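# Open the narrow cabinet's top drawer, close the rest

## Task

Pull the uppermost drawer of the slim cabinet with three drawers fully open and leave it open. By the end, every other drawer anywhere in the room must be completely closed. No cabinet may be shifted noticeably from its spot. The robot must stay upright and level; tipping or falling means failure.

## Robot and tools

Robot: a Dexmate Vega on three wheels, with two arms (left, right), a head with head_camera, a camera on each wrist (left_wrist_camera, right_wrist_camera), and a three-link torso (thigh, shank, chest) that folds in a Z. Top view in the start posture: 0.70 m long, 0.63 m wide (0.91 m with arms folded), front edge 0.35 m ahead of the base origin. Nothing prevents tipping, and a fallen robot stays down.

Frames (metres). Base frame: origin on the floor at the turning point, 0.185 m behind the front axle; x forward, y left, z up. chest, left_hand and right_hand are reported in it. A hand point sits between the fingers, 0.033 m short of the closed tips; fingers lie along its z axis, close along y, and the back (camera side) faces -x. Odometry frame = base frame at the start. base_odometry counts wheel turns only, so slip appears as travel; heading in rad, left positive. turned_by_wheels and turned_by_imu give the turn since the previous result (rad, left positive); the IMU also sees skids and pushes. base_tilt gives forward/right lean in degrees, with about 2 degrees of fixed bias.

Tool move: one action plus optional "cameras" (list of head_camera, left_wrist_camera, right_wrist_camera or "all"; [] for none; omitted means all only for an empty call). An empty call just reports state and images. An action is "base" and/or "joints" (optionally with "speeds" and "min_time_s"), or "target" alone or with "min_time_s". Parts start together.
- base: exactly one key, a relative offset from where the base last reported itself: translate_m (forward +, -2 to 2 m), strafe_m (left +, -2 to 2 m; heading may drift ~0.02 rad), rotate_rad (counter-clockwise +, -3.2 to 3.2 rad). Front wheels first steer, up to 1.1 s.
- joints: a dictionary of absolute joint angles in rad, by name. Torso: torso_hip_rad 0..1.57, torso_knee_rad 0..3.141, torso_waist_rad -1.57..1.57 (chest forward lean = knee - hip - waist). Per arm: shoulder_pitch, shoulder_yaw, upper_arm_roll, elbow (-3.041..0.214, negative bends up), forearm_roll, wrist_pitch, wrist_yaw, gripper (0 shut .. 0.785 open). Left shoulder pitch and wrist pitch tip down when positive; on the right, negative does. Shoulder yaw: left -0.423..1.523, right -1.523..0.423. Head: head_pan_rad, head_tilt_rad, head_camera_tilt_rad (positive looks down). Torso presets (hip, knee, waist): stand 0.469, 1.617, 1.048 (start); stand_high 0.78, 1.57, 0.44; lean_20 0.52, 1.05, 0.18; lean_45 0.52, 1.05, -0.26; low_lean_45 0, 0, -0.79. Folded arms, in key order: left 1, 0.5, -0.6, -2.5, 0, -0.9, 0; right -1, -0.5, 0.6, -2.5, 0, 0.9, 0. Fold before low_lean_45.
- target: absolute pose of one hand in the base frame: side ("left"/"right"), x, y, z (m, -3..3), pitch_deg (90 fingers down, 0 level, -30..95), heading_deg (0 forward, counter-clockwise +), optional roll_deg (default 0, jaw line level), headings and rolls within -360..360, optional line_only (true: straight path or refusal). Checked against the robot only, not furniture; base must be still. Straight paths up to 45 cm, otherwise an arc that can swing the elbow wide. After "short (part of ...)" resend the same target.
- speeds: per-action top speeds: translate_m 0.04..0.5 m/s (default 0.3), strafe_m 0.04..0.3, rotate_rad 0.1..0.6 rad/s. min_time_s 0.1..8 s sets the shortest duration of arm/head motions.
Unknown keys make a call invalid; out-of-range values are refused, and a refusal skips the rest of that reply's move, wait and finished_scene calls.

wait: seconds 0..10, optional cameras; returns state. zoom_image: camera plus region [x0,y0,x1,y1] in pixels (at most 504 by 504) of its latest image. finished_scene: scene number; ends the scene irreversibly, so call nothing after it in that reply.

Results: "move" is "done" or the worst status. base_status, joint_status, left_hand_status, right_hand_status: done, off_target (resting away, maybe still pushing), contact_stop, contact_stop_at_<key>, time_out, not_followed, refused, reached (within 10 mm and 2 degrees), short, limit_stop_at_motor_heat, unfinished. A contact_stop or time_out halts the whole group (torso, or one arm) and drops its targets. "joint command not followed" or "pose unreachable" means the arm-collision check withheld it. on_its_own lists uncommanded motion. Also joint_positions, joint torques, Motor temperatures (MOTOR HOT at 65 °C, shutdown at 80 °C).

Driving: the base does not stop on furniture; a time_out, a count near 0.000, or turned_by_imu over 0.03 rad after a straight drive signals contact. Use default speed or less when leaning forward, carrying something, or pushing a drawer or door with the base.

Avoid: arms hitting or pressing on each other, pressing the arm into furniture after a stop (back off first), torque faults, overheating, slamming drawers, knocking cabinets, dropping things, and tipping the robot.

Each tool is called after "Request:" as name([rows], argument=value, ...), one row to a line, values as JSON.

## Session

Request:
move(joints={"head_camera_tilt_rad": 0.3}, cameras=["head_camera"])

Request:
move(joints={"head_pan_rad": 1.3, "head_camera_tilt_rad": 0.3}, cameras=["head_camera"])

Request:
move(joints={"head_pan_rad": 2.6, "head_camera_tilt_rad": 0.3}, cameras=["head_camera"])

Request:
move(joints={"head_pan_rad": -1.3, "head_camera_tilt_rad": 0.3}, cameras=["head_camera"])

Request:
move(joints={"head_pan_rad": -2.6, "head_camera_tilt_rad": 0.3}, cameras=["head_camera"])

Scene clock: 0.87 s.
Joint torques (N m): left_arm=[5.08 0.87 -1.65 -3.67 0.24 -1.44 -0.14] | right_arm=[-5.84 -1.44 0.78 -1.99 0.26 2.31 -0.16]
Motor temperatures (°C): left_arm=[31 31 31 26 40 35 41] | right_arm=[30 27 33 31 36 36 33]
move: done
base_odometry: x=+0.000 y=+0.000 heading=+0.000
turned_by_wheels: +0.000
turned_by_imu: +0.000
base_tilt: forward=+0.0 right=+0.8
base_status: not commanded
joint_positions: torso_hip_rad=+0.469 torso_knee_rad=+1.617 torso_waist_rad=+1.048 left_shoulder_pitch_rad=+2.189 left_shoulder_yaw_rad=-0.007 left_upper_arm_roll_rad=+0.016 left_elbow_rad=-1.090 left_forearm_roll_rad=+0.013 left_wrist_pitch_rad=-0.515 left_wrist_yaw_rad=+0.020 left_gripper_rad=+0.005 right_shoulder_pitch_rad=-2.209 right_shoulder_yaw_rad=-0.016 right_upper_arm_roll_rad=+0.009 right_elbow_rad=-1.106 right_forearm_roll_rad=-0.010 right_wrist_pitch_rad=+0.494 right_wrist_yaw_rad=-0.018 right_gripper_rad=+0.005 head_pan_rad=+0.000 head_tilt_rad=+0.000 head_camera_tilt_rad=+0.300
joint_status: all done
chest: x=-0.0111 y=+0.0000 z=+1.4155 quat_wxyz=(+0.999, +0.000, +0.050, +0.000) (m; base frame)
left_hand: x=+0.1832 y=+0.2195 z=+0.6290 quat_wxyz=(+0.429, +0.002, +0.903, +0.000) pitch_deg=+39.1 heading_deg=-0.2 roll_deg=+0.1 back=up (m; base frame)
right_hand: x=+0.1700 y=-0.2462 z=+0.6246 quat_wxyz=(+0.418, -0.007, +0.908, -0.015) pitch_deg=+40.6 heading_deg=-1.6 roll_deg=-2.5 back=up (m; base frame)
pictures: head_camera

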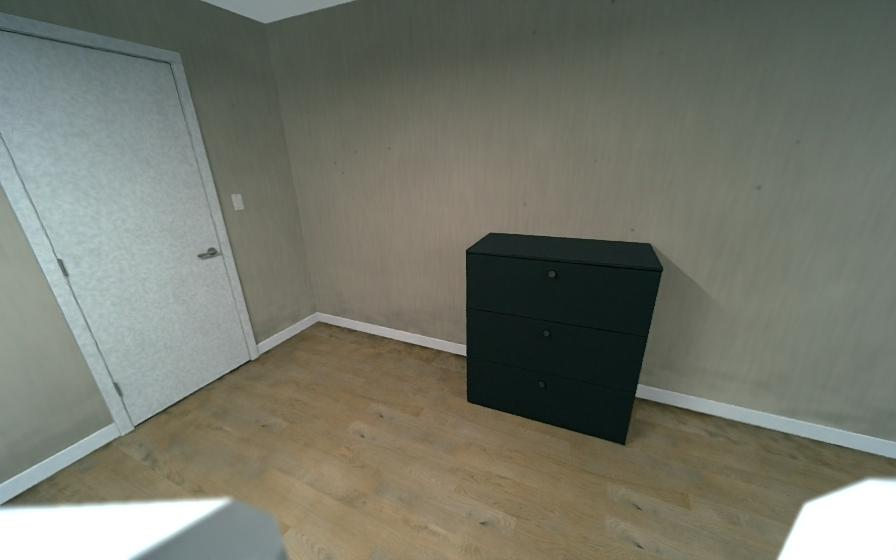

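Scene clock: 2.40 s.
Joint torques (N m): left_arm=[5.99 1.05 -1 -2.7 -0.2 -1.46 0.01] | right_arm=[-5.94 -1.02 0.82 -1.88 0.05 2.1 0.07]
move: done
base_odometry: x=+0.000 y=+0.000 heading=+0.000
turned_by_wheels: +0.000
turned_by_imu: +0.000
base_tilt: forward=+0.0 right=+0.7
base_status: not commanded
joint_positions: torso_hip_rad=+0.469 torso_knee_rad=+1.617 torso_waist_rad=+1.048 left_shoulder_pitch_rad=+2.189 left_shoulder_yaw_rad=-0.007 left_upper_arm_roll_rad=+0.016 left_elbow_rad=-1.090 left_forearm_roll_rad=+0.013 left_wrist_pitch_rad=-0.515 left_wrist_yaw_rad=+0.020 left_gripper_rad=+0.005 right_shoulder_pitch_rad=-2.209 right_shoulder_yaw_rad=-0.016 right_upper_arm_roll_rad=+0.009 right_elbow_rad=-1.106 right_forearm_roll_rad=-0.010 right_wrist_pitch_rad=+0.494 right_wrist_yaw_rad=-0.018 right_gripper_rad=+0.005 head_pan_rad=+1.300 head_tilt_rad=+0.000 head_camera_tilt_rad=+0.300
joint_status: all done
chest: x=-0.0111 y=+0.0000 z=+1.4155 quat_wxyz=(+0.999, +0.000, +0.050, +0.000) (m; base frame)
left_hand: x=+0.1832 y=+0.2195 z=+0.6290 quat_wxyz=(+0.429, +0.002, +0.903, +0.000) pitch_deg=+39.1 heading_deg=-0.2 roll_deg=+0.1 back=up (m; base frame)
right_hand: x=+0.1700 y=-0.2462 z=+0.6246 quat_wxyz=(+0.418, -0.007, +0.908, -0.015) pitch_deg=+40.6 heading_deg=-1.6 roll_deg=-2.5 back=up (m; base frame)
pictures: head_camera

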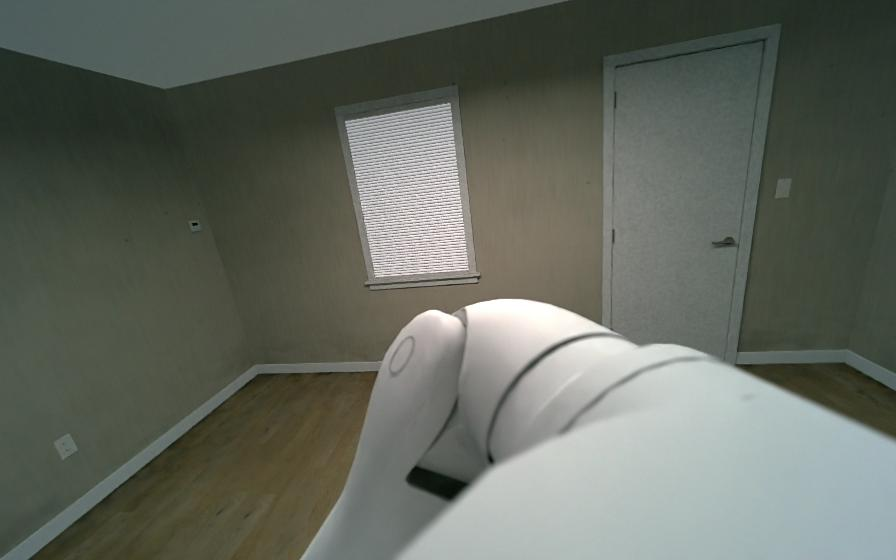

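Scene clock: 3.93 s.
Joint torques (N m): left_arm=[6.6 -1.31 -0.7 -2.45 0.07 -2.57 -0.19] | right_arm=[-4.52 -1.23 0.53 -2.32 0.16 2.12 -0.14]
move: done
base_odometry: x=+0.000 y=+0.000 heading=+0.000
turned_by_wheels: +0.000
turned_by_imu: +0.000
base_tilt: forward=+0.1 right=+0.8
base_status: not commanded
joint_positions: torso_hip_rad=+0.469 torso_knee_rad=+1.617 torso_waist_rad=+1.048 left_shoulder_pitch_rad=+2.189 left_shoulder_yaw_rad=-0.007 left_upper_arm_roll_rad=+0.016 left_elbow_rad=-1.090 left_forearm_roll_rad=+0.013 left_wrist_pitch_rad=-0.515 left_wrist_yaw_rad=+0.020 left_gripper_rad=+0.005 right_shoulder_pitch_rad=-2.209 right_shoulder_yaw_rad=-0.016 right_upper_arm_roll_rad=+0.009 right_elbow_rad=-1.106 right_forearm_roll_rad=-0.010 right_wrist_pitch_rad=+0.494 right_wrist_yaw_rad=-0.018 right_gripper_rad=+0.005 head_pan_rad=+2.600 head_tilt_rad=+0.000 head_camera_tilt_rad=+0.300
joint_status: all done
chest: x=-0.0111 y=+0.0000 z=+1.4155 quat_wxyz=(+0.999, +0.000, +0.050, +0.000) (m; base frame)
left_hand: x=+0.1832 y=+0.2195 z=+0.6290 quat_wxyz=(+0.429, +0.002, +0.903, +0.000) pitch_deg=+39.1 heading_deg=-0.2 roll_deg=+0.1 back=up (m; base frame)
right_hand: x=+0.1700 y=-0.2462 z=+0.6246 quat_wxyz=(+0.418, -0.007, +0.908, -0.015) pitch_deg=+40.6 heading_deg=-1.6 roll_deg=-2.5 back=up (m; base frame)
pictures: head_camera

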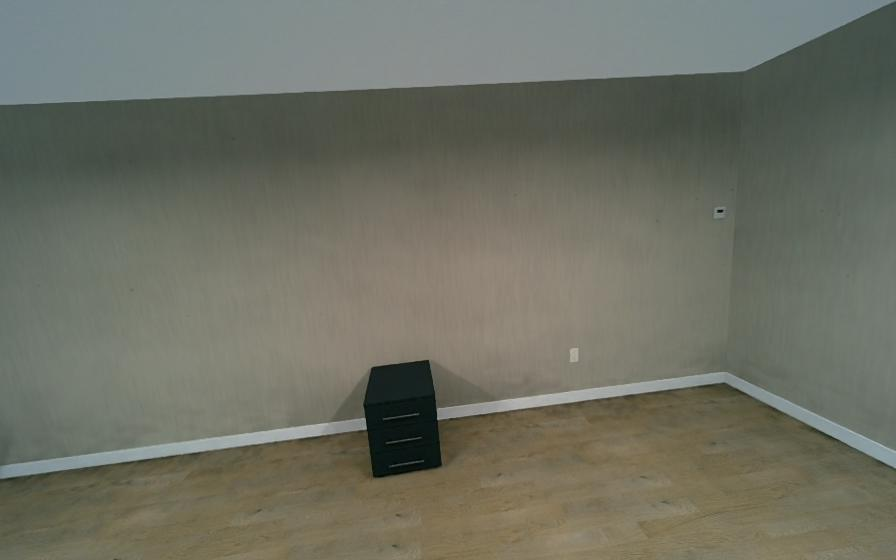

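Scene clock: 7.20 s.
Joint torques (N m): left_arm=[4.81 0.41 0.05 -2.84 0.24 -1.82 0.2] | right_arm=[-6.44 -1.17 0.57 -1.94 0.2 2.78 -0.11]
move: done
base_odometry: x=+0.000 y=+0.000 heading=+0.000
turned_by_wheels: +0.000
turned_by_imu: +0.000
base_tilt: forward=+0.0 right=+0.8
base_status: not commanded
joint_positions: torso_hip_rad=+0.469 torso_knee_rad=+1.617 torso_waist_rad=+1.048 left_shoulder_pitch_rad=+2.189 left_shoulder_yaw_rad=-0.007 left_upper_arm_roll_rad=+0.016 left_elbow_rad=-1.090 left_forearm_roll_rad=+0.013 left_wrist_pitch_rad=-0.515 left_wrist_yaw_rad=+0.020 left_gripper_rad=+0.005 right_shoulder_pitch_rad=-2.209 right_shoulder_yaw_rad=-0.016 right_upper_arm_roll_rad=+0.009 right_elbow_rad=-1.106 right_forearm_roll_rad=-0.010 right_wrist_pitch_rad=+0.494 right_wrist_yaw_rad=-0.018 right_gripper_rad=+0.005 head_pan_rad=-1.300 head_tilt_rad=+0.000 head_camera_tilt_rad=+0.300
joint_status: all done
chest: x=-0.0111 y=+0.0000 z=+1.4155 quat_wxyz=(+0.999, +0.000, +0.050, +0.000) (m; base frame)
left_hand: x=+0.1832 y=+0.2195 z=+0.6290 quat_wxyz=(+0.429, +0.002, +0.903, +0.000) pitch_deg=+39.1 heading_deg=-0.2 roll_deg=+0.1 back=up (m; base frame)
right_hand: x=+0.1700 y=-0.2462 z=+0.6246 quat_wxyz=(+0.418, -0.007, +0.908, -0.015) pitch_deg=+40.6 heading_deg=-1.6 roll_deg=-2.5 back=up (m; base frame)
pictures: head_camera

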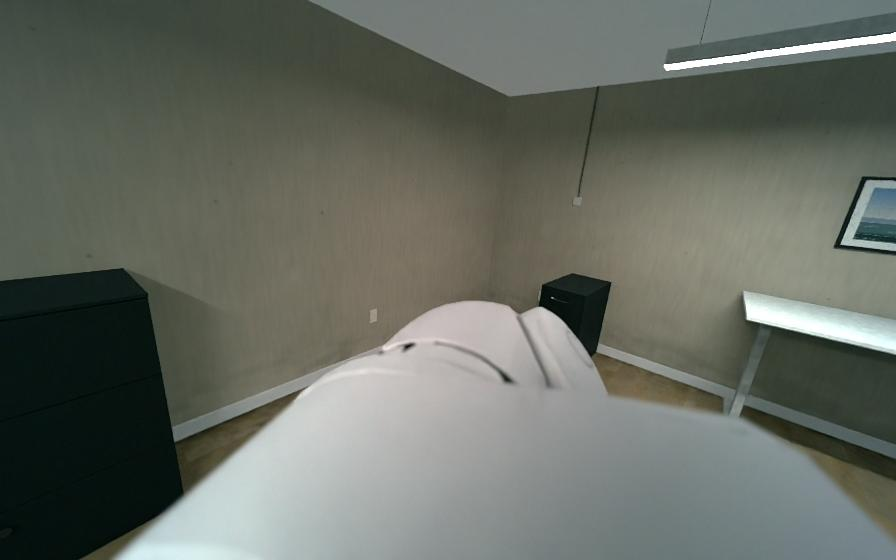

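Scene clock: 8.73 s.
Joint torques (N m): left_arm=[4.56 -0.1 -0.83 -3.07 0.04 -1.81 -0.02] | right_arm=[-5.32 -1.49 0.44 -1.84 0.15 1.17 -0.18]
move: done
base_odometry: x=+0.000 y=+0.000 heading=+0.000
turned_by_wheels: +0.000
turned_by_imu: +0.000
base_tilt: forward=+0.0 right=+0.8
base_status: not commanded
joint_positions: torso_hip_rad=+0.469 torso_knee_rad=+1.617 torso_waist_rad=+1.048 left_shoulder_pitch_rad=+2.189 left_shoulder_yaw_rad=-0.007 left_upper_arm_roll_rad=+0.016 left_elbow_rad=-1.090 left_forearm_roll_rad=+0.013 left_wrist_pitch_rad=-0.515 left_wrist_yaw_rad=+0.020 left_gripper_rad=+0.005 right_shoulder_pitch_rad=-2.209 right_shoulder_yaw_rad=-0.016 right_upper_arm_roll_rad=+0.009 right_elbow_rad=-1.106 right_forearm_roll_rad=-0.010 right_wrist_pitch_rad=+0.494 right_wrist_yaw_rad=-0.018 right_gripper_rad=+0.005 head_pan_rad=-2.600 head_tilt_rad=+0.000 head_camera_tilt_rad=+0.300
joint_status: all done
chest: x=-0.0111 y=+0.0000 z=+1.4155 quat_wxyz=(+0.999, +0.000, +0.050, +0.000) (m; base frame)
left_hand: x=+0.1832 y=+0.2195 z=+0.6290 quat_wxyz=(+0.429, +0.002, +0.903, +0.000) pitch_deg=+39.1 heading_deg=-0.2 roll_deg=+0.1 back=up (m; base frame)
right_hand: x=+0.1700 y=-0.2462 z=+0.6246 quat_wxyz=(+0.418, -0.007, +0.908, -0.015) pitch_deg=+40.6 heading_deg=-1.6 roll_deg=-2.5 back=up (m; base frame)
pictures: head_camera

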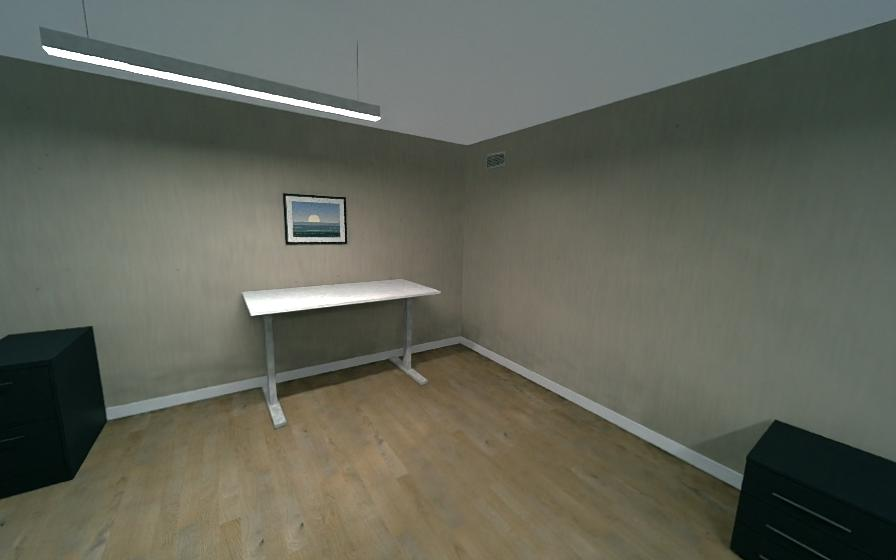

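Request:
move(base={"rotate_rad": 2.735}, joints={"left_shoulder_pitch_rad": 0.88, "left_shoulder_yaw_rad": -0.04, "left_upper_arm_roll_rad": 0.0, "left_elbow_rad": -0.43, "left_forearm_roll_rad": -1.57, "left_wrist_pitch_rad": 0.0, "left_wrist_yaw_rad": -0.7, "left_gripper_rad": 0.3, "right_shoulder_yaw_rad": -0.5, "head_pan_rad": 0, "head_camera_tilt_rad": 0.4}, cameras=["head_camera"])

Scene clock: 18.40 s.
Joint torques (N m): left_arm=[-30.46 -3.01 -3.38 -5.01 -0.17 -0.22 -1.51] | right_arm=[-3.98 -7.98 4.13 -1.91 0.4 1.65 -0.59]
move: done
base_odometry: x=+0.003 y=+0.000 heading=+2.744
turned_by_wheels: +2.744
turned_by_imu: +2.729
base_tilt: forward=+0.0 right=+0.8
base_status: done
joint_positions: torso_hip_rad=+0.469 torso_knee_rad=+1.617 torso_waist_rad=+1.048 left_shoulder_pitch_rad=+0.884 left_shoulder_yaw_rad=-0.040 left_upper_arm_roll_rad=+0.000 left_elbow_rad=-0.432 left_forearm_roll_rad=-1.566 left_wrist_pitch_rad=-0.002 left_wrist_yaw_rad=-0.698 left_gripper_rad=+0.300 right_shoulder_pitch_rad=-2.209 right_shoulder_yaw_rad=-0.500 right_upper_arm_roll_rad=+0.009 right_elbow_rad=-1.106 right_forearm_roll_rad=-0.010 right_wrist_pitch_rad=+0.494 right_wrist_yaw_rad=-0.018 right_gripper_rad=+0.005 head_pan_rad=+0.000 head_tilt_rad=+0.000 head_camera_tilt_rad=+0.400
joint_status: all done
chest: x=-0.0111 y=+0.0000 z=+1.4155 quat_wxyz=(+0.999, +0.000, +0.050, +0.000) (m; base frame)
left_hand: x=+0.7931 y=+0.1995 z=+1.0227 quat_wxyz=(+0.522, -0.464, +0.460, -0.548) pitch_deg=-8.4 heading_deg=-1.1 roll_deg=+88.4 (m; base frame)
right_hand: x=+0.2079 y=-0.4410 z=+0.6663 quat_wxyz=(+0.407, -0.227, +0.878, -0.108) pitch_deg=+40.2 heading_deg=-0.4 roll_deg=-29.4 back=up (m; base frame)
pictures: head_camera

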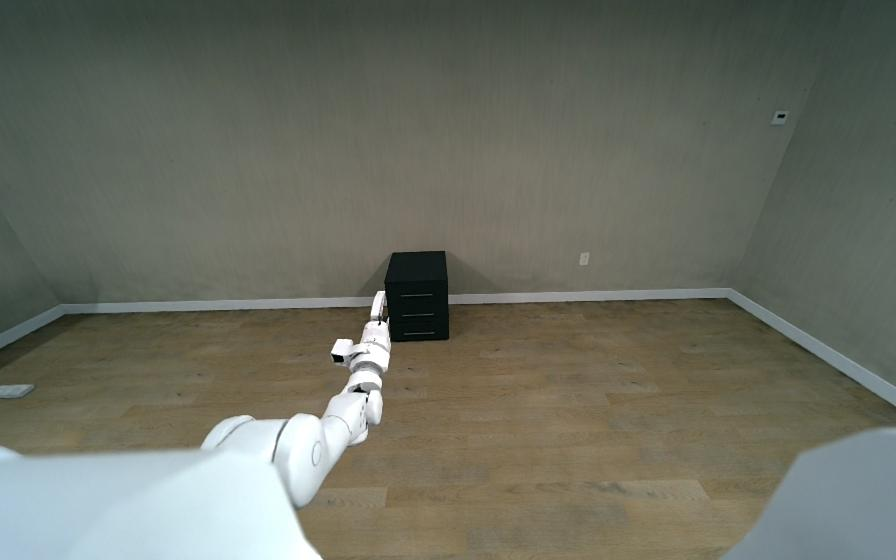

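Request:
move(base={"rotate_rad": 0.045})

Request:
move(base={"translate_m": 1.05}, speeds={"translate_m": 0.4}, joints={"torso_hip_rad": 0.1, "torso_knee_rad": 0.8, "torso_waist_rad": 0.1, "head_camera_tilt_rad": 0.45}, cameras=["head_camera", "left_wrist_camera"])

Request:
zoom_image(camera="head_camera", region=[300, 140, 540, 330])

Scene clock: 19.97 s.
Joint torques (N m): left_arm=[-32.04 -2.13 -3.99 -5.1 0.01 -0.64 -1.29] | right_arm=[-3.42 -7.48 4.35 -0.67 0.41 1.14 -0.41]
move: done
base_odometry: x=+0.003 y=+0.000 heading=+2.788
turned_by_wheels: +0.045
turned_by_imu: +0.045
base_tilt: forward=+0.0 right=+0.8
base_status: done
joint_positions: torso_hip_rad=+0.469 torso_knee_rad=+1.617 torso_waist_rad=+1.048 left_shoulder_pitch_rad=+0.880 left_shoulder_yaw_rad=-0.040 left_upper_arm_roll_rad=+0.000 left_elbow_rad=-0.430 left_forearm_roll_rad=-1.570 left_wrist_pitch_rad=+0.000 left_wrist_yaw_rad=-0.700 left_gripper_rad=+0.300 right_shoulder_pitch_rad=-2.209 right_shoulder_yaw_rad=-0.500 right_upper_arm_roll_rad=+0.009 right_elbow_rad=-1.106 right_forearm_roll_rad=-0.010 right_wrist_pitch_rad=+0.494 right_wrist_yaw_rad=-0.018 right_gripper_rad=+0.005 head_pan_rad=+0.000 head_tilt_rad=+0.000 head_camera_tilt_rad=+0.400
joint_status: not commanded
chest: x=-0.0111 y=+0.0000 z=+1.4155 quat_wxyz=(+0.999, +0.000, +0.050, +0.000) (m; base frame)
left_hand: x=+0.7940 y=+0.1998 z=+1.0248 quat_wxyz=(+0.522, -0.465, +0.458, -0.549) pitch_deg=-8.6 heading_deg=-1.0 roll_deg=+88.1 (m; base frame)
right_hand: x=+0.2079 y=-0.4410 z=+0.6663 quat_wxyz=(+0.407, -0.227, +0.878, -0.108) pitch_deg=+40.2 heading_deg=-0.4 roll_deg=-29.4 back=up (m; base frame)
pictures: none

Scene clock: 24.77 s.
Joint torques (N m): left_arm=[-14.7 -2.19 -2.97 -2.77 0 -0.52 -1.2] | right_arm=[-15.06 -4.27 2.03 1.48 0.23 1.01 -0.2]
move: done
base_odometry: x=-0.982 y=+0.362 heading=+2.789
turned_by_wheels: +0.001
turned_by_imu: -0.001
base_tilt: forward=+0.0 right=+0.7
base_status: done
joint_positions: torso_hip_rad=+0.100 torso_knee_rad=+0.800 torso_waist_rad=+0.100 left_shoulder_pitch_rad=+0.880 left_shoulder_yaw_rad=-0.040 left_upper_arm_roll_rad=+0.000 left_elbow_rad=-0.430 left_forearm_roll_rad=-1.570 left_wrist_pitch_rad=+0.000 left_wrist_yaw_rad=-0.700 left_gripper_rad=+0.300 right_shoulder_pitch_rad=-2.209 right_shoulder_yaw_rad=-0.500 right_upper_arm_roll_rad=+0.009 right_elbow_rad=-1.106 right_forearm_roll_rad=-0.010 right_wrist_pitch_rad=+0.494 right_wrist_yaw_rad=-0.018 right_gripper_rad=+0.005 head_pan_rad=+0.000 head_tilt_rad=+0.000 head_camera_tilt_rad=+0.450
joint_status: all done
chest: x=+0.1050 y=+0.0000 z=+1.1620 quat_wxyz=(+0.955, +0.000, +0.296, +0.000) (m; base frame)
left_hand: x=+0.6243 y=+0.1998 z=+0.4332 quat_wxyz=(+0.393, -0.586, +0.573, -0.417) pitch_deg=+20.1 heading_deg=-1.1 roll_deg=+87.6 (m; base frame)
right_hand: x=-0.0619 y=-0.4410 z=+0.3995 quat_wxyz=(+0.177, -0.247, +0.952, -0.049) pitch_deg=+68.9 heading_deg=-0.9 roll_deg=-29.9 back=up (m; base frame)
pictures: head_camera, left_wrist_camera

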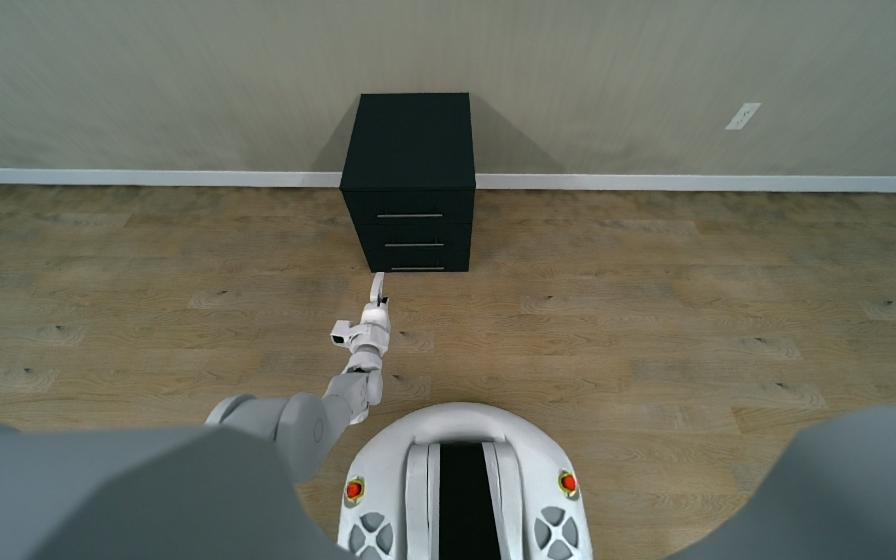

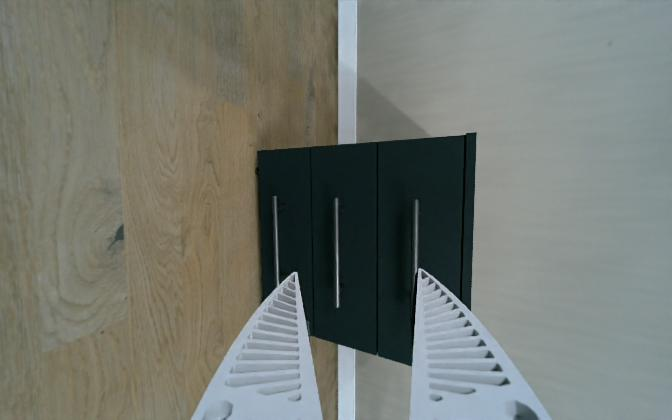

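Scaled by 2.100 from the camera's 896x560 image, which has a finer 960x600 frame.

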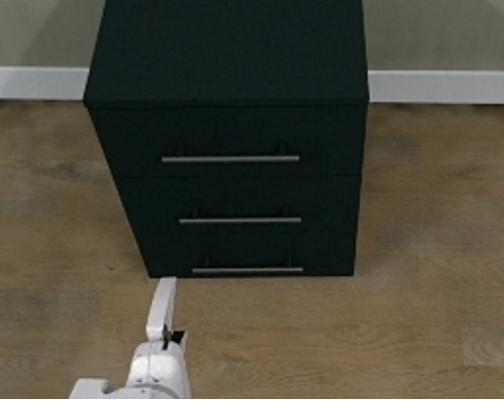

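Request:
move(target={"side": "left", "x": 0.62, "y": 0.135, "z": 0.42, "pitch_deg": 18, "heading_deg": 0, "roll_deg": 90, "line_only": true})

Request:
move(base={"translate_m": 0.22}, joints={"left_gripper_rad": 0.2}, cameras=["head_camera", "left_wrist_camera"])

Request:
zoom_image(camera="head_camera", region=[300, 200, 500, 360])

Scene clock: 25.63 s.
Joint torques (N m): left_arm=[-16.54 -2.56 -2.67 -2.55 0.01 -0.28 -0.98] | right_arm=[-14.68 -2.98 2.12 2.15 0.33 0.88 -0.24]
move: refused
base_odometry: x=-0.982 y=+0.362 heading=+2.789
turned_by_wheels: +0.000
turned_by_imu: +0.000
base_tilt: forward=+0.1 right=+0.8
base_status: not commanded
joint_positions: torso_hip_rad=+0.100 torso_knee_rad=+0.800 torso_waist_rad=+0.100 left_shoulder_pitch_rad=+0.880 left_shoulder_yaw_rad=-0.040 left_upper_arm_roll_rad=+0.000 left_elbow_rad=-0.430 left_forearm_roll_rad=-1.570 left_wrist_pitch_rad=+0.000 left_wrist_yaw_rad=-0.700 left_gripper_rad=+0.300 right_shoulder_pitch_rad=-2.209 right_shoulder_yaw_rad=-0.500 right_upper_arm_roll_rad=+0.009 right_elbow_rad=-1.106 right_forearm_roll_rad=-0.010 right_wrist_pitch_rad=+0.494 right_wrist_yaw_rad=-0.018 right_gripper_rad=+0.005 head_pan_rad=+0.000 head_tilt_rad=+0.000 head_camera_tilt_rad=+0.450
joint_status: not commanded
chest: x=+0.1050 y=+0.0000 z=+1.1620 quat_wxyz=(+0.955, +0.000, +0.296, +0.000) (m; base frame)
left_hand: x=+0.6243 y=+0.1998 z=+0.4332 quat_wxyz=(+0.393, -0.586, +0.573, -0.417) pitch_deg=+20.1 heading_deg=-1.1 roll_deg=+87.6 (m; base frame)
left_hand_status: refused: no posture of the arm gets there (out of reach): the closest leaves the hand 2.4 cm and 0 deg from the pose. Nothing moved.
right_hand: x=-0.0619 y=-0.4410 z=+0.3995 quat_wxyz=(+0.177, -0.247, +0.952, -0.049) pitch_deg=+68.9 heading_deg=-0.9 roll_deg=-29.9 back=up (m; base frame)
pictures: none

not run: a stop came earlier in this reply.

Scaled by 2.520 from the camera's 896x560 image, which has a finer 960x600 frame.
This view is cut from an older image: the scene may have changed since it was taken.

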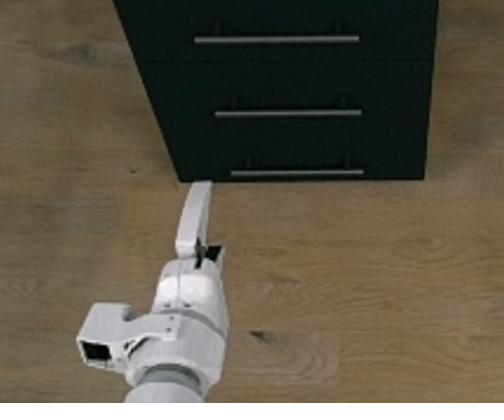

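Request:
move(target={"side": "left", "x": 0.58, "y": 0.14, "z": 0.42, "pitch_deg": 20, "heading_deg": 0, "roll_deg": 90, "line_only": true})

Request:
move(base={"translate_m": 0.255}, joints={"left_gripper_rad": 0.2}, cameras=["head_camera", "left_wrist_camera"])

Request:
zoom_image(camera="head_camera", region=[300, 200, 500, 360])

Scene clock: 26.17 s.
Joint torques (N m): left_arm=[-16.01 -3.17 -3.3 -3.3 0.03 -0.61 -1.28] | right_arm=[-14.15 -4.05 1.63 1.44 0.17 0.86 -0.19]
move: refused
base_odometry: x=-0.982 y=+0.362 heading=+2.789
turned_by_wheels: +0.000
turned_by_imu: +0.000
base_tilt: forward=+0.1 right=+0.7
base_status: not commanded
joint_positions: torso_hip_rad=+0.100 torso_knee_rad=+0.800 torso_waist_rad=+0.100 left_shoulder_pitch_rad=+0.880 left_shoulder_yaw_rad=-0.040 left_upper_arm_roll_rad=+0.000 left_elbow_rad=-0.430 left_forearm_roll_rad=-1.570 left_wrist_pitch_rad=+0.000 left_wrist_yaw_rad=-0.700 left_gripper_rad=+0.300 right_shoulder_pitch_rad=-2.209 right_shoulder_yaw_rad=-0.500 right_upper_arm_roll_rad=+0.009 right_elbow_rad=-1.106 right_forearm_roll_rad=-0.010 right_wrist_pitch_rad=+0.494 right_wrist_yaw_rad=-0.018 right_gripper_rad=+0.005 head_pan_rad=+0.000 head_tilt_rad=+0.000 head_camera_tilt_rad=+0.450
joint_status: not commanded
chest: x=+0.1050 y=+0.0000 z=+1.1620 quat_wxyz=(+0.955, +0.000, +0.296, +0.000) (m; base frame)
left_hand: x=+0.6243 y=+0.1998 z=+0.4332 quat_wxyz=(+0.393, -0.586, +0.573, -0.417) pitch_deg=+20.1 heading_deg=-1.1 roll_deg=+87.6 (m; base frame)
left_hand_status: refused: no posture of the arm gets there (out of reach): the closest leaves the hand 0.4 cm and 0 deg from the pose. Nothing moved.
right_hand: x=-0.0619 y=-0.4410 z=+0.3995 quat_wxyz=(+0.177, -0.247, +0.952, -0.049) pitch_deg=+68.9 heading_deg=-0.9 roll_deg=-29.9 back=up (m; base frame)
pictures: none

not run: a stop came earlier in this reply.

Scaled by 2.520 from the camera's 896x560 image, which has a finer 960x600 frame.
This view is cut from an older image: the scene may have changed since it was taken.

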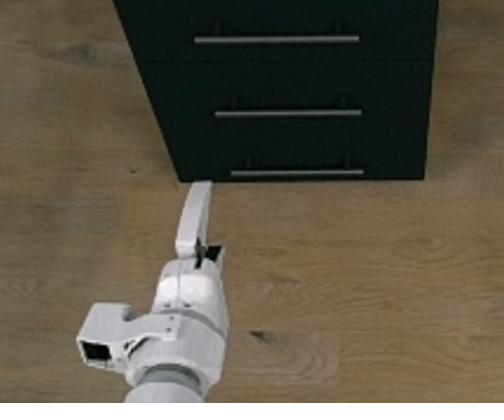

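Request:
move(target={"side": "left", "x": 0.575, "y": 0.165, "z": 0.42, "pitch_deg": 20, "heading_deg": 0, "roll_deg": 90, "line_only": true})

Request:
move(base={"translate_m": 0.26}, joints={"left_gripper_rad": 0.2}, cameras=["head_camera", "left_wrist_camera"])

Request:
zoom_image(camera="head_camera", region=[300, 200, 500, 360])

Scene clock: 26.80 s.
Joint torques (N m): left_arm=[-15.4 -3.04 -2.41 -4.03 -0.06 -0.35 -1.14] | right_arm=[-13.95 -3.83 1.62 0.37 0.21 1.41 -0.2]
move: refused
base_odometry: x=-0.982 y=+0.362 heading=+2.789
turned_by_wheels: +0.000
turned_by_imu: +0.000
base_tilt: forward=+0.1 right=+0.8
base_status: not commanded
joint_positions: torso_hip_rad=+0.100 torso_knee_rad=+0.800 torso_waist_rad=+0.100 left_shoulder_pitch_rad=+0.880 left_shoulder_yaw_rad=-0.040 left_upper_arm_roll_rad=+0.000 left_elbow_rad=-0.430 left_forearm_roll_rad=-1.570 left_wrist_pitch_rad=+0.000 left_wrist_yaw_rad=-0.700 left_gripper_rad=+0.300 right_shoulder_pitch_rad=-2.209 right_shoulder_yaw_rad=-0.500 right_upper_arm_roll_rad=+0.009 right_elbow_rad=-1.106 right_forearm_roll_rad=-0.010 right_wrist_pitch_rad=+0.494 right_wrist_yaw_rad=-0.018 right_gripper_rad=+0.005 head_pan_rad=+0.000 head_tilt_rad=+0.000 head_camera_tilt_rad=+0.450
joint_status: not commanded
chest: x=+0.1050 y=+0.0000 z=+1.1620 quat_wxyz=(+0.955, +0.000, +0.296, +0.000) (m; base frame)
left_hand: x=+0.6243 y=+0.1998 z=+0.4332 quat_wxyz=(+0.393, -0.586, +0.573, -0.417) pitch_deg=+20.1 heading_deg=-1.1 roll_deg=+87.6 (m; base frame)
left_hand_status: refused: you asked line_only, and the move would not run on a straight line (no straight line was possible) but on a checked arc of 1.1 s: over the whole arc the hand travels 0.06 m to end 0.06 m from its start, up to 0.00 m off the straight line; left_upper_arm_roll_rad turns most, 0.23 rad; on the way or at its end the hand turns up to 2 deg from its attitude at the start. Nothing moved.
right_hand: x=-0.0619 y=-0.4410 z=+0.3995 quat_wxyz=(+0.177, -0.247, +0.952, -0.049) pitch_deg=+68.9 heading_deg=-0.9 roll_deg=-29.9 back=up (m; base frame)
pictures: none

not run: a stop came earlier in this reply.

Scaled by 2.520 from the camera's 896x560 image, which has a finer 960x600 frame.
This view is cut from an older image: the scene may have changed since it was taken.

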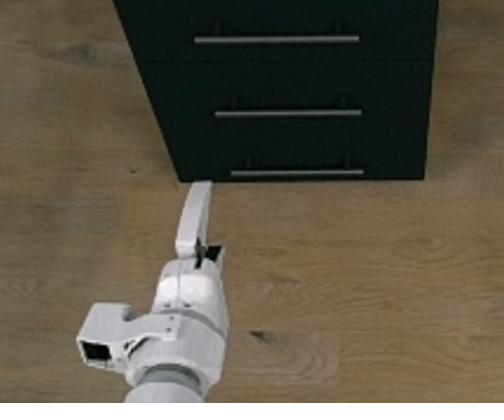

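Request:
move(target={"side": "left", "x": 0.575, "y": 0.165, "z": 0.42, "pitch_deg": 20, "heading_deg": 0, "roll_deg": 90})

Request:
move(base={"translate_m": 0.26}, joints={"left_gripper_rad": 0.2}, cameras=["head_camera", "left_wrist_camera"])

Request:
zoom_image(camera="head_camera", region=[300, 200, 500, 360])

Scene clock: 29.33 s.
Joint torques (N m): left_arm=[-5.62 -5.1 2.99 -1.58 0.41 -0.4 -1.36] | right_arm=[-14.55 -4.26 1.68 0.83 0.3 1.3 -0.42]
move: done
base_odometry: x=-0.982 y=+0.362 heading=+2.789
turned_by_wheels: +0.000
turned_by_imu: +0.000
base_tilt: forward=+0.1 right=+0.8
base_status: not commanded
joint_positions: torso_hip_rad=+0.100 torso_knee_rad=+0.800 torso_waist_rad=+0.100 left_shoulder_pitch_rad=+0.895 left_shoulder_yaw_rad=-0.074 left_upper_arm_roll_rad=+0.223 left_elbow_rad=-0.316 left_forearm_roll_rad=-1.761 left_wrist_pitch_rad=-0.138 left_wrist_yaw_rad=-0.835 left_gripper_rad=+0.300 right_shoulder_pitch_rad=-2.209 right_shoulder_yaw_rad=-0.500 right_upper_arm_roll_rad=+0.009 right_elbow_rad=-1.106 right_forearm_roll_rad=-0.010 right_wrist_pitch_rad=+0.494 right_wrist_yaw_rad=-0.018 right_gripper_rad=+0.005 head_pan_rad=+0.000 head_tilt_rad=+0.000 head_camera_tilt_rad=+0.450
joint_status: not commanded
chest: x=+0.1050 y=+0.0000 z=+1.1620 quat_wxyz=(+0.955, +0.000, +0.296, +0.000) (m; base frame)
left_hand: x=+0.5759 y=+0.1656 z=+0.4202 quat_wxyz=(+0.405, -0.580, +0.579, -0.406) pitch_deg=+20.0 heading_deg=+0.0 roll_deg=+89.9 (m; base frame)
left_hand_status: reached (checked arc [no straight line was possible; over the whole arc the hand travels 0.06 m to end 0.06 m from its start, up to 0.00 m off the straight line; left_upper_arm_roll_rad turns most, 0.23 rad; on the way or at its end the hand turns up to 2 deg from its attitude at the start], planned for 1.0 s): 1 mm and 0.1 deg off.
right_hand: x=-0.0619 y=-0.4410 z=+0.3995 quat_wxyz=(+0.177, -0.247, +0.952, -0.049) pitch_deg=+68.9 heading_deg=-0.9 roll_deg=-29.9 back=up (m; base frame)
pictures: none

Scene clock: 31.73 s.
Joint torques (N m): left_arm=[-5.02 -6.65 1.65 -1.81 0.25 -0.13 -1.16] | right_arm=[-13.83 -4.44 1.39 1.66 0.22 0.43 -0.1]
move: done
base_odometry: x=-1.227 y=+0.451 heading=+2.790
turned_by_wheels: +0.001
turned_by_imu: +0.000
base_tilt: forward=+0.1 right=+0.8
base_status: done
joint_positions: torso_hip_rad=+0.100 torso_knee_rad=+0.800 torso_waist_rad=+0.100 left_shoulder_pitch_rad=+0.895 left_shoulder_yaw_rad=-0.074 left_upper_arm_roll_rad=+0.227 left_elbow_rad=-0.314 left_forearm_roll_rad=-1.764 left_wrist_pitch_rad=-0.140 left_wrist_yaw_rad=-0.837 left_gripper_rad=+0.200 right_shoulder_pitch_rad=-2.209 right_shoulder_yaw_rad=-0.500 right_upper_arm_roll_rad=+0.009 right_elbow_rad=-1.106 right_forearm_roll_rad=-0.010 right_wrist_pitch_rad=+0.494 right_wrist_yaw_rad=-0.018 right_gripper_rad=+0.005 head_pan_rad=+0.000 head_tilt_rad=+0.000 head_camera_tilt_rad=+0.450
joint_status: all done
chest: x=+0.1050 y=+0.0000 z=+1.1620 quat_wxyz=(+0.955, +0.000, +0.296, +0.000) (m; base frame)
left_hand: x=+0.5750 y=+0.1652 z=+0.4200 quat_wxyz=(+0.406, -0.579, +0.579, -0.405) pitch_deg=+20.0 heading_deg=+0.0 roll_deg=-90.0 (m; base frame)
right_hand: x=-0.0619 y=-0.4410 z=+0.3995 quat_wxyz=(+0.177, -0.247, +0.952, -0.049) pitch_deg=+68.9 heading_deg=-0.9 roll_deg=-29.9 back=up (m; base frame)
pictures: head_camera, left_wrist_camera

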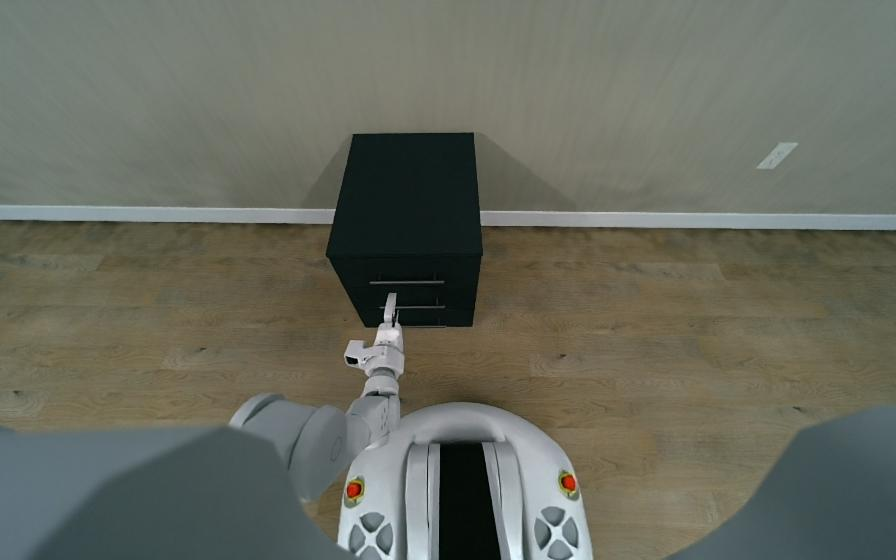

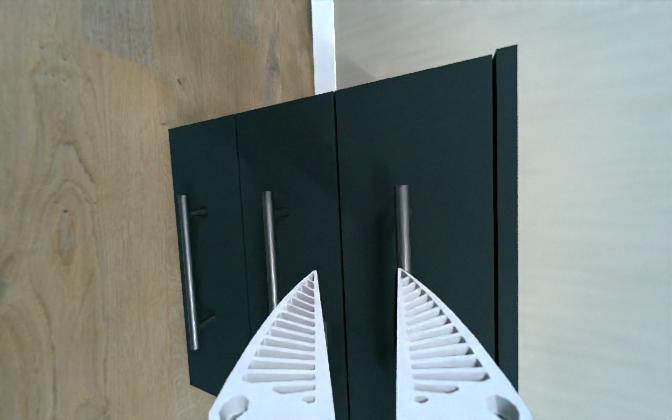

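Scaled by 2.520 from the camera's 896x560 image, which has a finer 960x600 frame.

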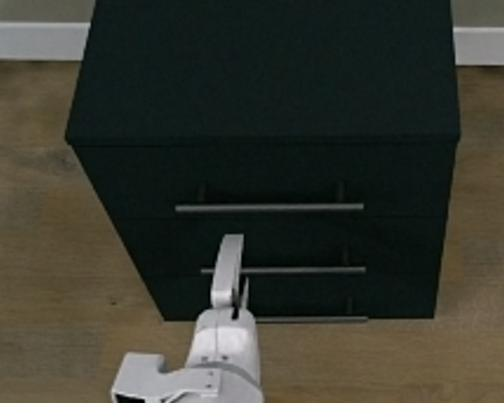

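Request:
move(base={"translate_m": 0.062}, cameras=["left_wrist_camera"])

Request:
move(joints={"left_gripper_rad": 0.0}, cameras=["left_wrist_camera"])

Scene clock: 33.57 s.
Joint torques (N m): left_arm=[-15.02 -3.23 1.82 -2.56 -0.15 -0.23 0.61] | right_arm=[-14.04 -5.03 2.03 1.53 0.15 0.72 -0.22]
move: done
base_odometry: x=-1.285 y=+0.472 heading=+2.791
turned_by_wheels: +0.001
turned_by_imu: +0.001
base_tilt: forward=+0.1 right=+0.8
base_status: done
joint_positions: torso_hip_rad=+0.100 torso_knee_rad=+0.800 torso_waist_rad=+0.100 left_shoulder_pitch_rad=+0.895 left_shoulder_yaw_rad=-0.074 left_upper_arm_roll_rad=+0.227 left_elbow_rad=-0.314 left_forearm_roll_rad=-1.764 left_wrist_pitch_rad=-0.140 left_wrist_yaw_rad=-0.838 left_gripper_rad=+0.200 right_shoulder_pitch_rad=-2.209 right_shoulder_yaw_rad=-0.500 right_upper_arm_roll_rad=+0.009 right_elbow_rad=-1.106 right_forearm_roll_rad=-0.010 right_wrist_pitch_rad=+0.494 right_wrist_yaw_rad=-0.018 right_gripper_rad=+0.005 head_pan_rad=+0.000 head_tilt_rad=+0.000 head_camera_tilt_rad=+0.450
joint_status: not commanded
chest: x=+0.1049 y=+0.0000 z=+1.1620 quat_wxyz=(+0.955, +0.000, +0.295, +0.000) (m; base frame)
left_hand: x=+0.5748 y=+0.1651 z=+0.4202 quat_wxyz=(+0.406, -0.579, +0.579, -0.406) pitch_deg=+20.0 heading_deg=+0.0 roll_deg=-90.0 (m; base frame)
right_hand: x=-0.0619 y=-0.4410 z=+0.3995 quat_wxyz=(+0.177, -0.247, +0.952, -0.049) pitch_deg=+68.8 heading_deg=-0.9 roll_deg=-29.9 back=up (m; base frame)
pictures: left_wrist_camera

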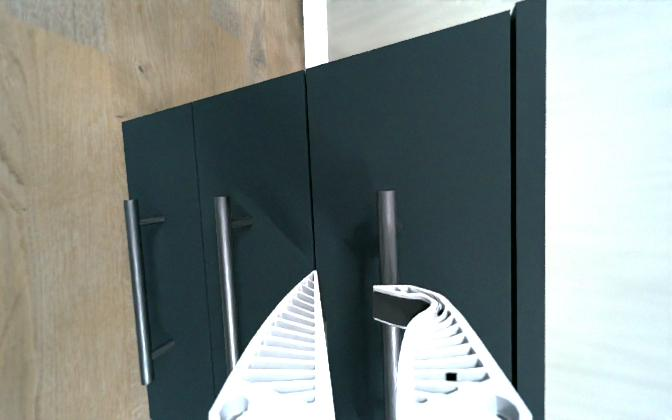

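Scene clock: 34.27 s.
Joint torques (N m): left_arm=[-14.04 -3.47 0.46 -0.96 -0.38 -0.16 5.18] | right_arm=[-15.9 -3.9 1.43 1.78 0.21 1.11 -0.36]
move: done
base_odometry: x=-1.285 y=+0.473 heading=+2.791
turned_by_wheels: +0.000
turned_by_imu: +0.000
base_tilt: forward=+0.0 right=+0.8
base_status: not commanded
joint_positions: torso_hip_rad=+0.100 torso_knee_rad=+0.800 torso_waist_rad=+0.100 left_shoulder_pitch_rad=+0.895 left_shoulder_yaw_rad=-0.074 left_upper_arm_roll_rad=+0.227 left_elbow_rad=-0.314 left_forearm_roll_rad=-1.764 left_wrist_pitch_rad=-0.140 left_wrist_yaw_rad=-0.839 left_gripper_rad=+0.000 right_shoulder_pitch_rad=-2.209 right_shoulder_yaw_rad=-0.500 right_upper_arm_roll_rad=+0.009 right_elbow_rad=-1.106 right_forearm_roll_rad=-0.010 right_wrist_pitch_rad=+0.494 right_wrist_yaw_rad=-0.018 right_gripper_rad=+0.005 head_pan_rad=+0.000 head_tilt_rad=+0.000 head_camera_tilt_rad=+0.450
joint_status: all done
chest: x=+0.1045 y=+0.0000 z=+1.1621 quat_wxyz=(+0.955, +0.000, +0.295, +0.000) (m; base frame)
left_hand: x=+0.5752 y=+0.1651 z=+0.4211 quat_wxyz=(+0.406, -0.579, +0.579, -0.406) pitch_deg=+19.8 heading_deg=+0.0 roll_deg=-90.0 (m; base frame)
right_hand: x=-0.0618 y=-0.4410 z=+0.3995 quat_wxyz=(+0.177, -0.247, +0.951, -0.049) pitch_deg=+68.8 heading_deg=-0.9 roll_deg=-29.9 back=up (m; base frame)
pictures: left_wrist_camera

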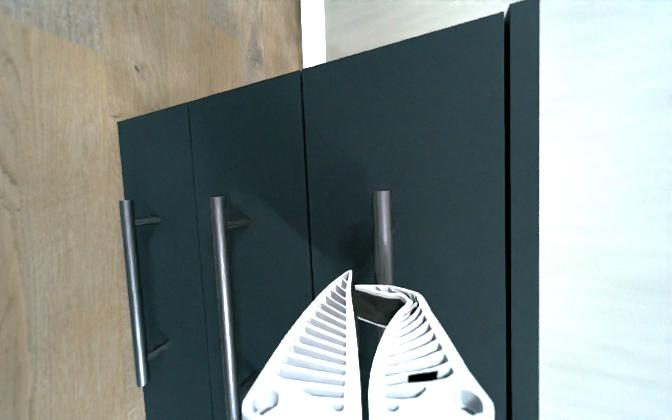

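Request:
move(joints={"left_gripper_rad": 0.2})

Request:
move(base={"translate_m": -0.062})

Request:
move(target={"side": "left", "x": 0.575, "y": 0.165, "z": 0.437, "pitch_deg": 20, "heading_deg": 0, "roll_deg": -90}, cameras=["left_wrist_camera", "head_camera"])

Request:
zoom_image(camera="head_camera", region=[300, 200, 500, 360])

Scene clock: 35.27 s.
Joint torques (N m): left_arm=[-16.49 -3.06 0.84 -6.96 0.41 -0.52 -1.79] | right_arm=[-14.27 -4.27 1.82 1.84 0.22 1.54 -0.3]
move: done
base_odometry: x=-1.285 y=+0.472 heading=+2.791
turned_by_wheels: +0.000
turned_by_imu: +0.000
base_tilt: forward=+0.1 right=+0.7
base_status: not commanded
joint_positions: torso_hip_rad=+0.100 torso_knee_rad=+0.800 torso_waist_rad=+0.100 left_shoulder_pitch_rad=+0.896 left_shoulder_yaw_rad=-0.074 left_upper_arm_roll_rad=+0.227 left_elbow_rad=-0.314 left_forearm_roll_rad=-1.764 left_wrist_pitch_rad=-0.140 left_wrist_yaw_rad=-0.837 left_gripper_rad=+0.200 right_shoulder_pitch_rad=-2.209 right_shoulder_yaw_rad=-0.500 right_upper_arm_roll_rad=+0.009 right_elbow_rad=-1.106 right_forearm_roll_rad=-0.010 right_wrist_pitch_rad=+0.494 right_wrist_yaw_rad=-0.018 right_gripper_rad=+0.005 head_pan_rad=+0.000 head_tilt_rad=+0.000 head_camera_tilt_rad=+0.450
joint_status: all done
chest: x=+0.1049 y=+0.0000 z=+1.1620 quat_wxyz=(+0.955, +0.000, +0.296, +0.000) (m; base frame)
left_hand: x=+0.5745 y=+0.1652 z=+0.4196 quat_wxyz=(+0.405, -0.580, +0.579, -0.405) pitch_deg=+20.1 heading_deg=+0.0 roll_deg=-90.0 (m; base frame)
right_hand: x=-0.0619 y=-0.4410 z=+0.3995 quat_wxyz=(+0.177, -0.247, +0.952, -0.049) pitch_deg=+68.9 heading_deg=-0.9 roll_deg=-29.9 back=up (m; base frame)
pictures: none

Scene clock: 36.67 s.
Joint torques (N m): left_arm=[-14.93 -3.56 1.38 -3.3 0.67 -0.21 -0.98] | right_arm=[-14.7 -5 1.93 1.6 0.39 0.63 -0.31]
move: done
base_odometry: x=-1.226 y=+0.451 heading=+2.791
turned_by_wheels: +0.000
turned_by_imu: +0.000
base_tilt: forward=+0.0 right=+0.8
base_status: done
joint_positions: torso_hip_rad=+0.100 torso_knee_rad=+0.800 torso_waist_rad=+0.100 left_shoulder_pitch_rad=+0.896 left_shoulder_yaw_rad=-0.074 left_upper_arm_roll_rad=+0.227 left_elbow_rad=-0.314 left_forearm_roll_rad=-1.764 left_wrist_pitch_rad=-0.140 left_wrist_yaw_rad=-0.837 left_gripper_rad=+0.200 right_shoulder_pitch_rad=-2.209 right_shoulder_yaw_rad=-0.500 right_upper_arm_roll_rad=+0.009 right_elbow_rad=-1.106 right_forearm_roll_rad=-0.010 right_wrist_pitch_rad=+0.494 right_wrist_yaw_rad=-0.018 right_gripper_rad=+0.005 head_pan_rad=+0.000 head_tilt_rad=+0.000 head_camera_tilt_rad=+0.450
joint_status: not commanded
chest: x=+0.1050 y=+0.0000 z=+1.1620 quat_wxyz=(+0.955, +0.000, +0.296, +0.000) (m; base frame)
left_hand: x=+0.5747 y=+0.1651 z=+0.4198 quat_wxyz=(+0.405, -0.579, +0.579, -0.405) pitch_deg=+20.0 heading_deg=+0.0 roll_deg=-90.0 (m; base frame)
right_hand: x=-0.0619 y=-0.4410 z=+0.3995 quat_wxyz=(+0.177, -0.247, +0.952, -0.049) pitch_deg=+68.9 heading_deg=-0.9 roll_deg=-29.9 back=up (m; base frame)
pictures: none

Scene clock: 39.67 s.
Joint torques (N m): left_arm=[-16.9 -4.96 -3.08 0.76 0.26 -0.33 -1.21] | right_arm=[-14.21 -4.53 1.85 1.72 0.29 0.27 -0.3]
move: done
base_odometry: x=-1.226 y=+0.451 heading=+2.791
turned_by_wheels: +0.000
turned_by_imu: +0.000
base_tilt: forward=+0.1 right=+0.7
base_status: not commanded
joint_positions: torso_hip_rad=+0.100 torso_knee_rad=+0.800 torso_waist_rad=+0.100 left_shoulder_pitch_rad=+0.667 left_shoulder_yaw_rad=-0.122 left_upper_arm_roll_rad=+0.126 left_elbow_rad=+0.127 left_forearm_roll_rad=-1.711 left_wrist_pitch_rad=-0.106 left_wrist_yaw_rad=-1.044 left_gripper_rad=+0.200 right_shoulder_pitch_rad=-2.209 right_shoulder_yaw_rad=-0.500 right_upper_arm_roll_rad=+0.009 right_elbow_rad=-1.106 right_forearm_roll_rad=-0.010 right_wrist_pitch_rad=+0.494 right_wrist_yaw_rad=-0.018 right_gripper_rad=+0.005 head_pan_rad=+0.000 head_tilt_rad=+0.000 head_camera_tilt_rad=+0.450
joint_status: not commanded
chest: x=+0.1050 y=+0.0000 z=+1.1620 quat_wxyz=(+0.955, +0.000, +0.296, +0.000) (m; base frame)
left_hand: x=+0.5749 y=+0.1652 z=+0.4366 quat_wxyz=(+0.406, -0.579, +0.579, -0.405) pitch_deg=+20.0 heading_deg=+0.0 roll_deg=-90.0 (m; base frame)
left_hand_status: reached (straight line, planned for 1.7 s): 1 mm and 0.0 deg off.
right_hand: x=-0.0619 y=-0.4410 z=+0.3995 quat_wxyz=(+0.177, -0.247, +0.952, -0.049) pitch_deg=+68.9 heading_deg=-0.9 roll_deg=-29.9 back=up (m; base frame)
pictures: head_camera, left_wrist_camera

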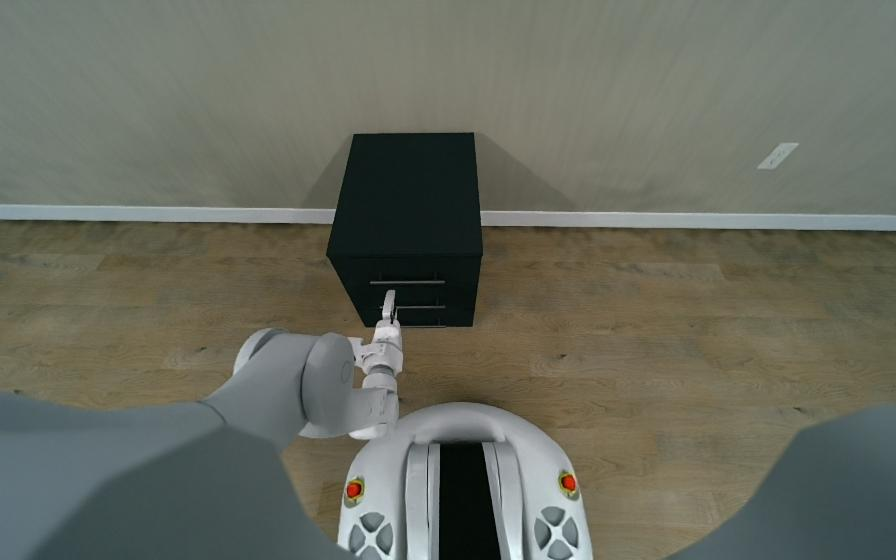

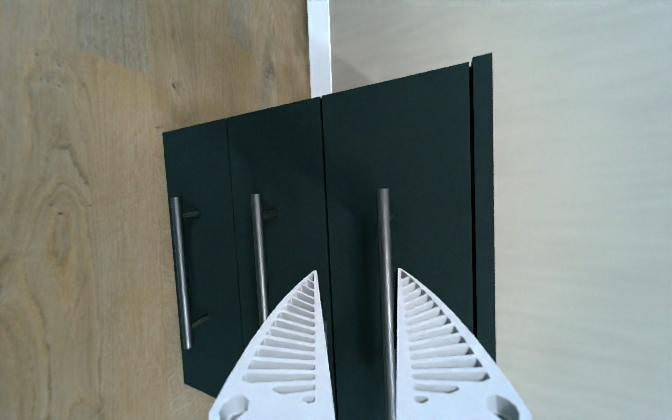

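Scaled by 2.520 from the camera's 896x560 image, which has a finer 960x600 frame.

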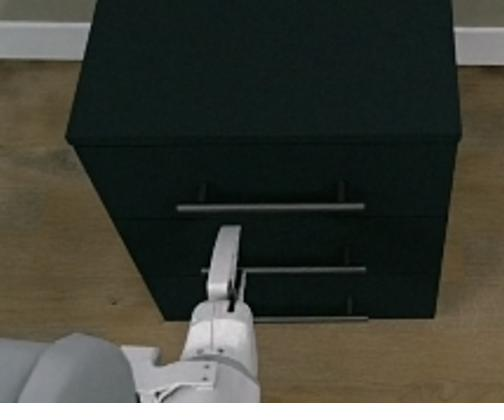

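Request:
move(base={"translate_m": 0.062}, cameras=["left_wrist_camera"])

Request:
move(joints={"left_gripper_rad": 0.0}, cameras=["left_wrist_camera"])

Scene clock: 41.40 s.
Joint torques (N m): left_arm=[-20.02 -7.23 -3.86 -0.13 0.33 0.28 -1.04] | right_arm=[-14.83 -3.65 1.6 1.81 0.09 1.51 -0.37]
move: done
base_odometry: x=-1.285 y=+0.473 heading=+2.792
turned_by_wheels: +0.001
turned_by_imu: +0.001
base_tilt: forward=+0.0 right=+0.8
base_status: done
joint_positions: torso_hip_rad=+0.100 torso_knee_rad=+0.800 torso_waist_rad=+0.100 left_shoulder_pitch_rad=+0.665 left_shoulder_yaw_rad=-0.123 left_upper_arm_roll_rad=+0.125 left_elbow_rad=+0.131 left_forearm_roll_rad=-1.711 left_wrist_pitch_rad=-0.105 left_wrist_yaw_rad=-1.046 left_gripper_rad=+0.200 right_shoulder_pitch_rad=-2.209 right_shoulder_yaw_rad=-0.500 right_upper_arm_roll_rad=+0.009 right_elbow_rad=-1.106 right_forearm_roll_rad=-0.010 right_wrist_pitch_rad=+0.494 right_wrist_yaw_rad=-0.018 right_gripper_rad=+0.005 head_pan_rad=+0.000 head_tilt_rad=+0.000 head_camera_tilt_rad=+0.450
joint_status: not commanded
chest: x=+0.1050 y=+0.0000 z=+1.1620 quat_wxyz=(+0.955, +0.000, +0.296, +0.000) (m; base frame)
left_hand: x=+0.5748 y=+0.1651 z=+0.4368 quat_wxyz=(+0.405, -0.579, +0.579, -0.405) pitch_deg=+20.0 heading_deg=+0.0 roll_deg=-90.0 (m; base frame)
right_hand: x=-0.0619 y=-0.4410 z=+0.3995 quat_wxyz=(+0.177, -0.247, +0.952, -0.049) pitch_deg=+68.9 heading_deg=-0.9 roll_deg=-29.9 back=up (m; base frame)
pictures: left_wrist_camera

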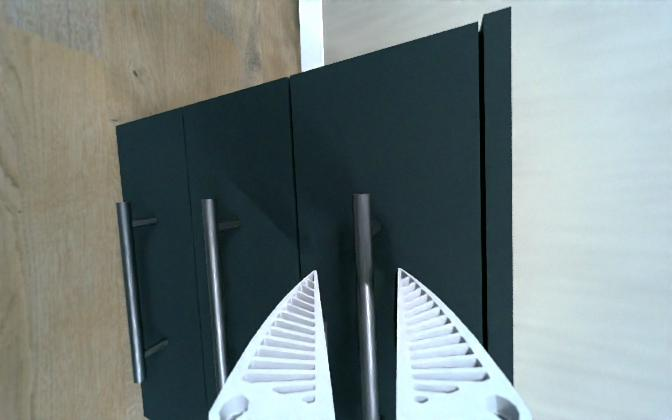

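Scene clock: 42.10 s.
Joint torques (N m): left_arm=[-8.63 -4.38 -3.92 2.37 0.06 0.19 0.28] | right_arm=[-15.81 -3.59 1.59 0.98 0.2 0.67 -0.49]
move: done
base_odometry: x=-1.285 y=+0.473 heading=+2.792
turned_by_wheels: +0.000
turned_by_imu: +0.000
base_tilt: forward=+0.1 right=+0.8
base_status: not commanded
joint_positions: torso_hip_rad=+0.100 torso_knee_rad=+0.800 torso_waist_rad=+0.100 left_shoulder_pitch_rad=+0.665 left_shoulder_yaw_rad=-0.123 left_upper_arm_roll_rad=+0.125 left_elbow_rad=+0.130 left_forearm_roll_rad=-1.711 left_wrist_pitch_rad=-0.105 left_wrist_yaw_rad=-1.046 left_gripper_rad=+0.000 right_shoulder_pitch_rad=-2.209 right_shoulder_yaw_rad=-0.500 right_upper_arm_roll_rad=+0.009 right_elbow_rad=-1.106 right_forearm_roll_rad=-0.010 right_wrist_pitch_rad=+0.494 right_wrist_yaw_rad=-0.018 right_gripper_rad=+0.005 head_pan_rad=+0.000 head_tilt_rad=+0.000 head_camera_tilt_rad=+0.450
joint_status: all done
chest: x=+0.1050 y=+0.0000 z=+1.1620 quat_wxyz=(+0.955, +0.000, +0.296, +0.000) (m; base frame)
left_hand: x=+0.5752 y=+0.1650 z=+0.4373 quat_wxyz=(+0.406, -0.579, +0.579, -0.406) pitch_deg=+20.0 heading_deg=+0.0 roll_deg=-90.0 (m; base frame)
right_hand: x=-0.0619 y=-0.4410 z=+0.3995 quat_wxyz=(+0.177, -0.247, +0.952, -0.049) pitch_deg=+68.9 heading_deg=-0.9 roll_deg=-29.9 back=up (m; base frame)
pictures: left_wrist_camera

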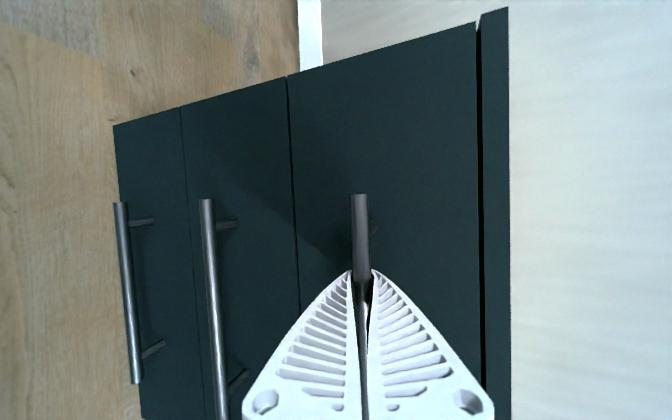

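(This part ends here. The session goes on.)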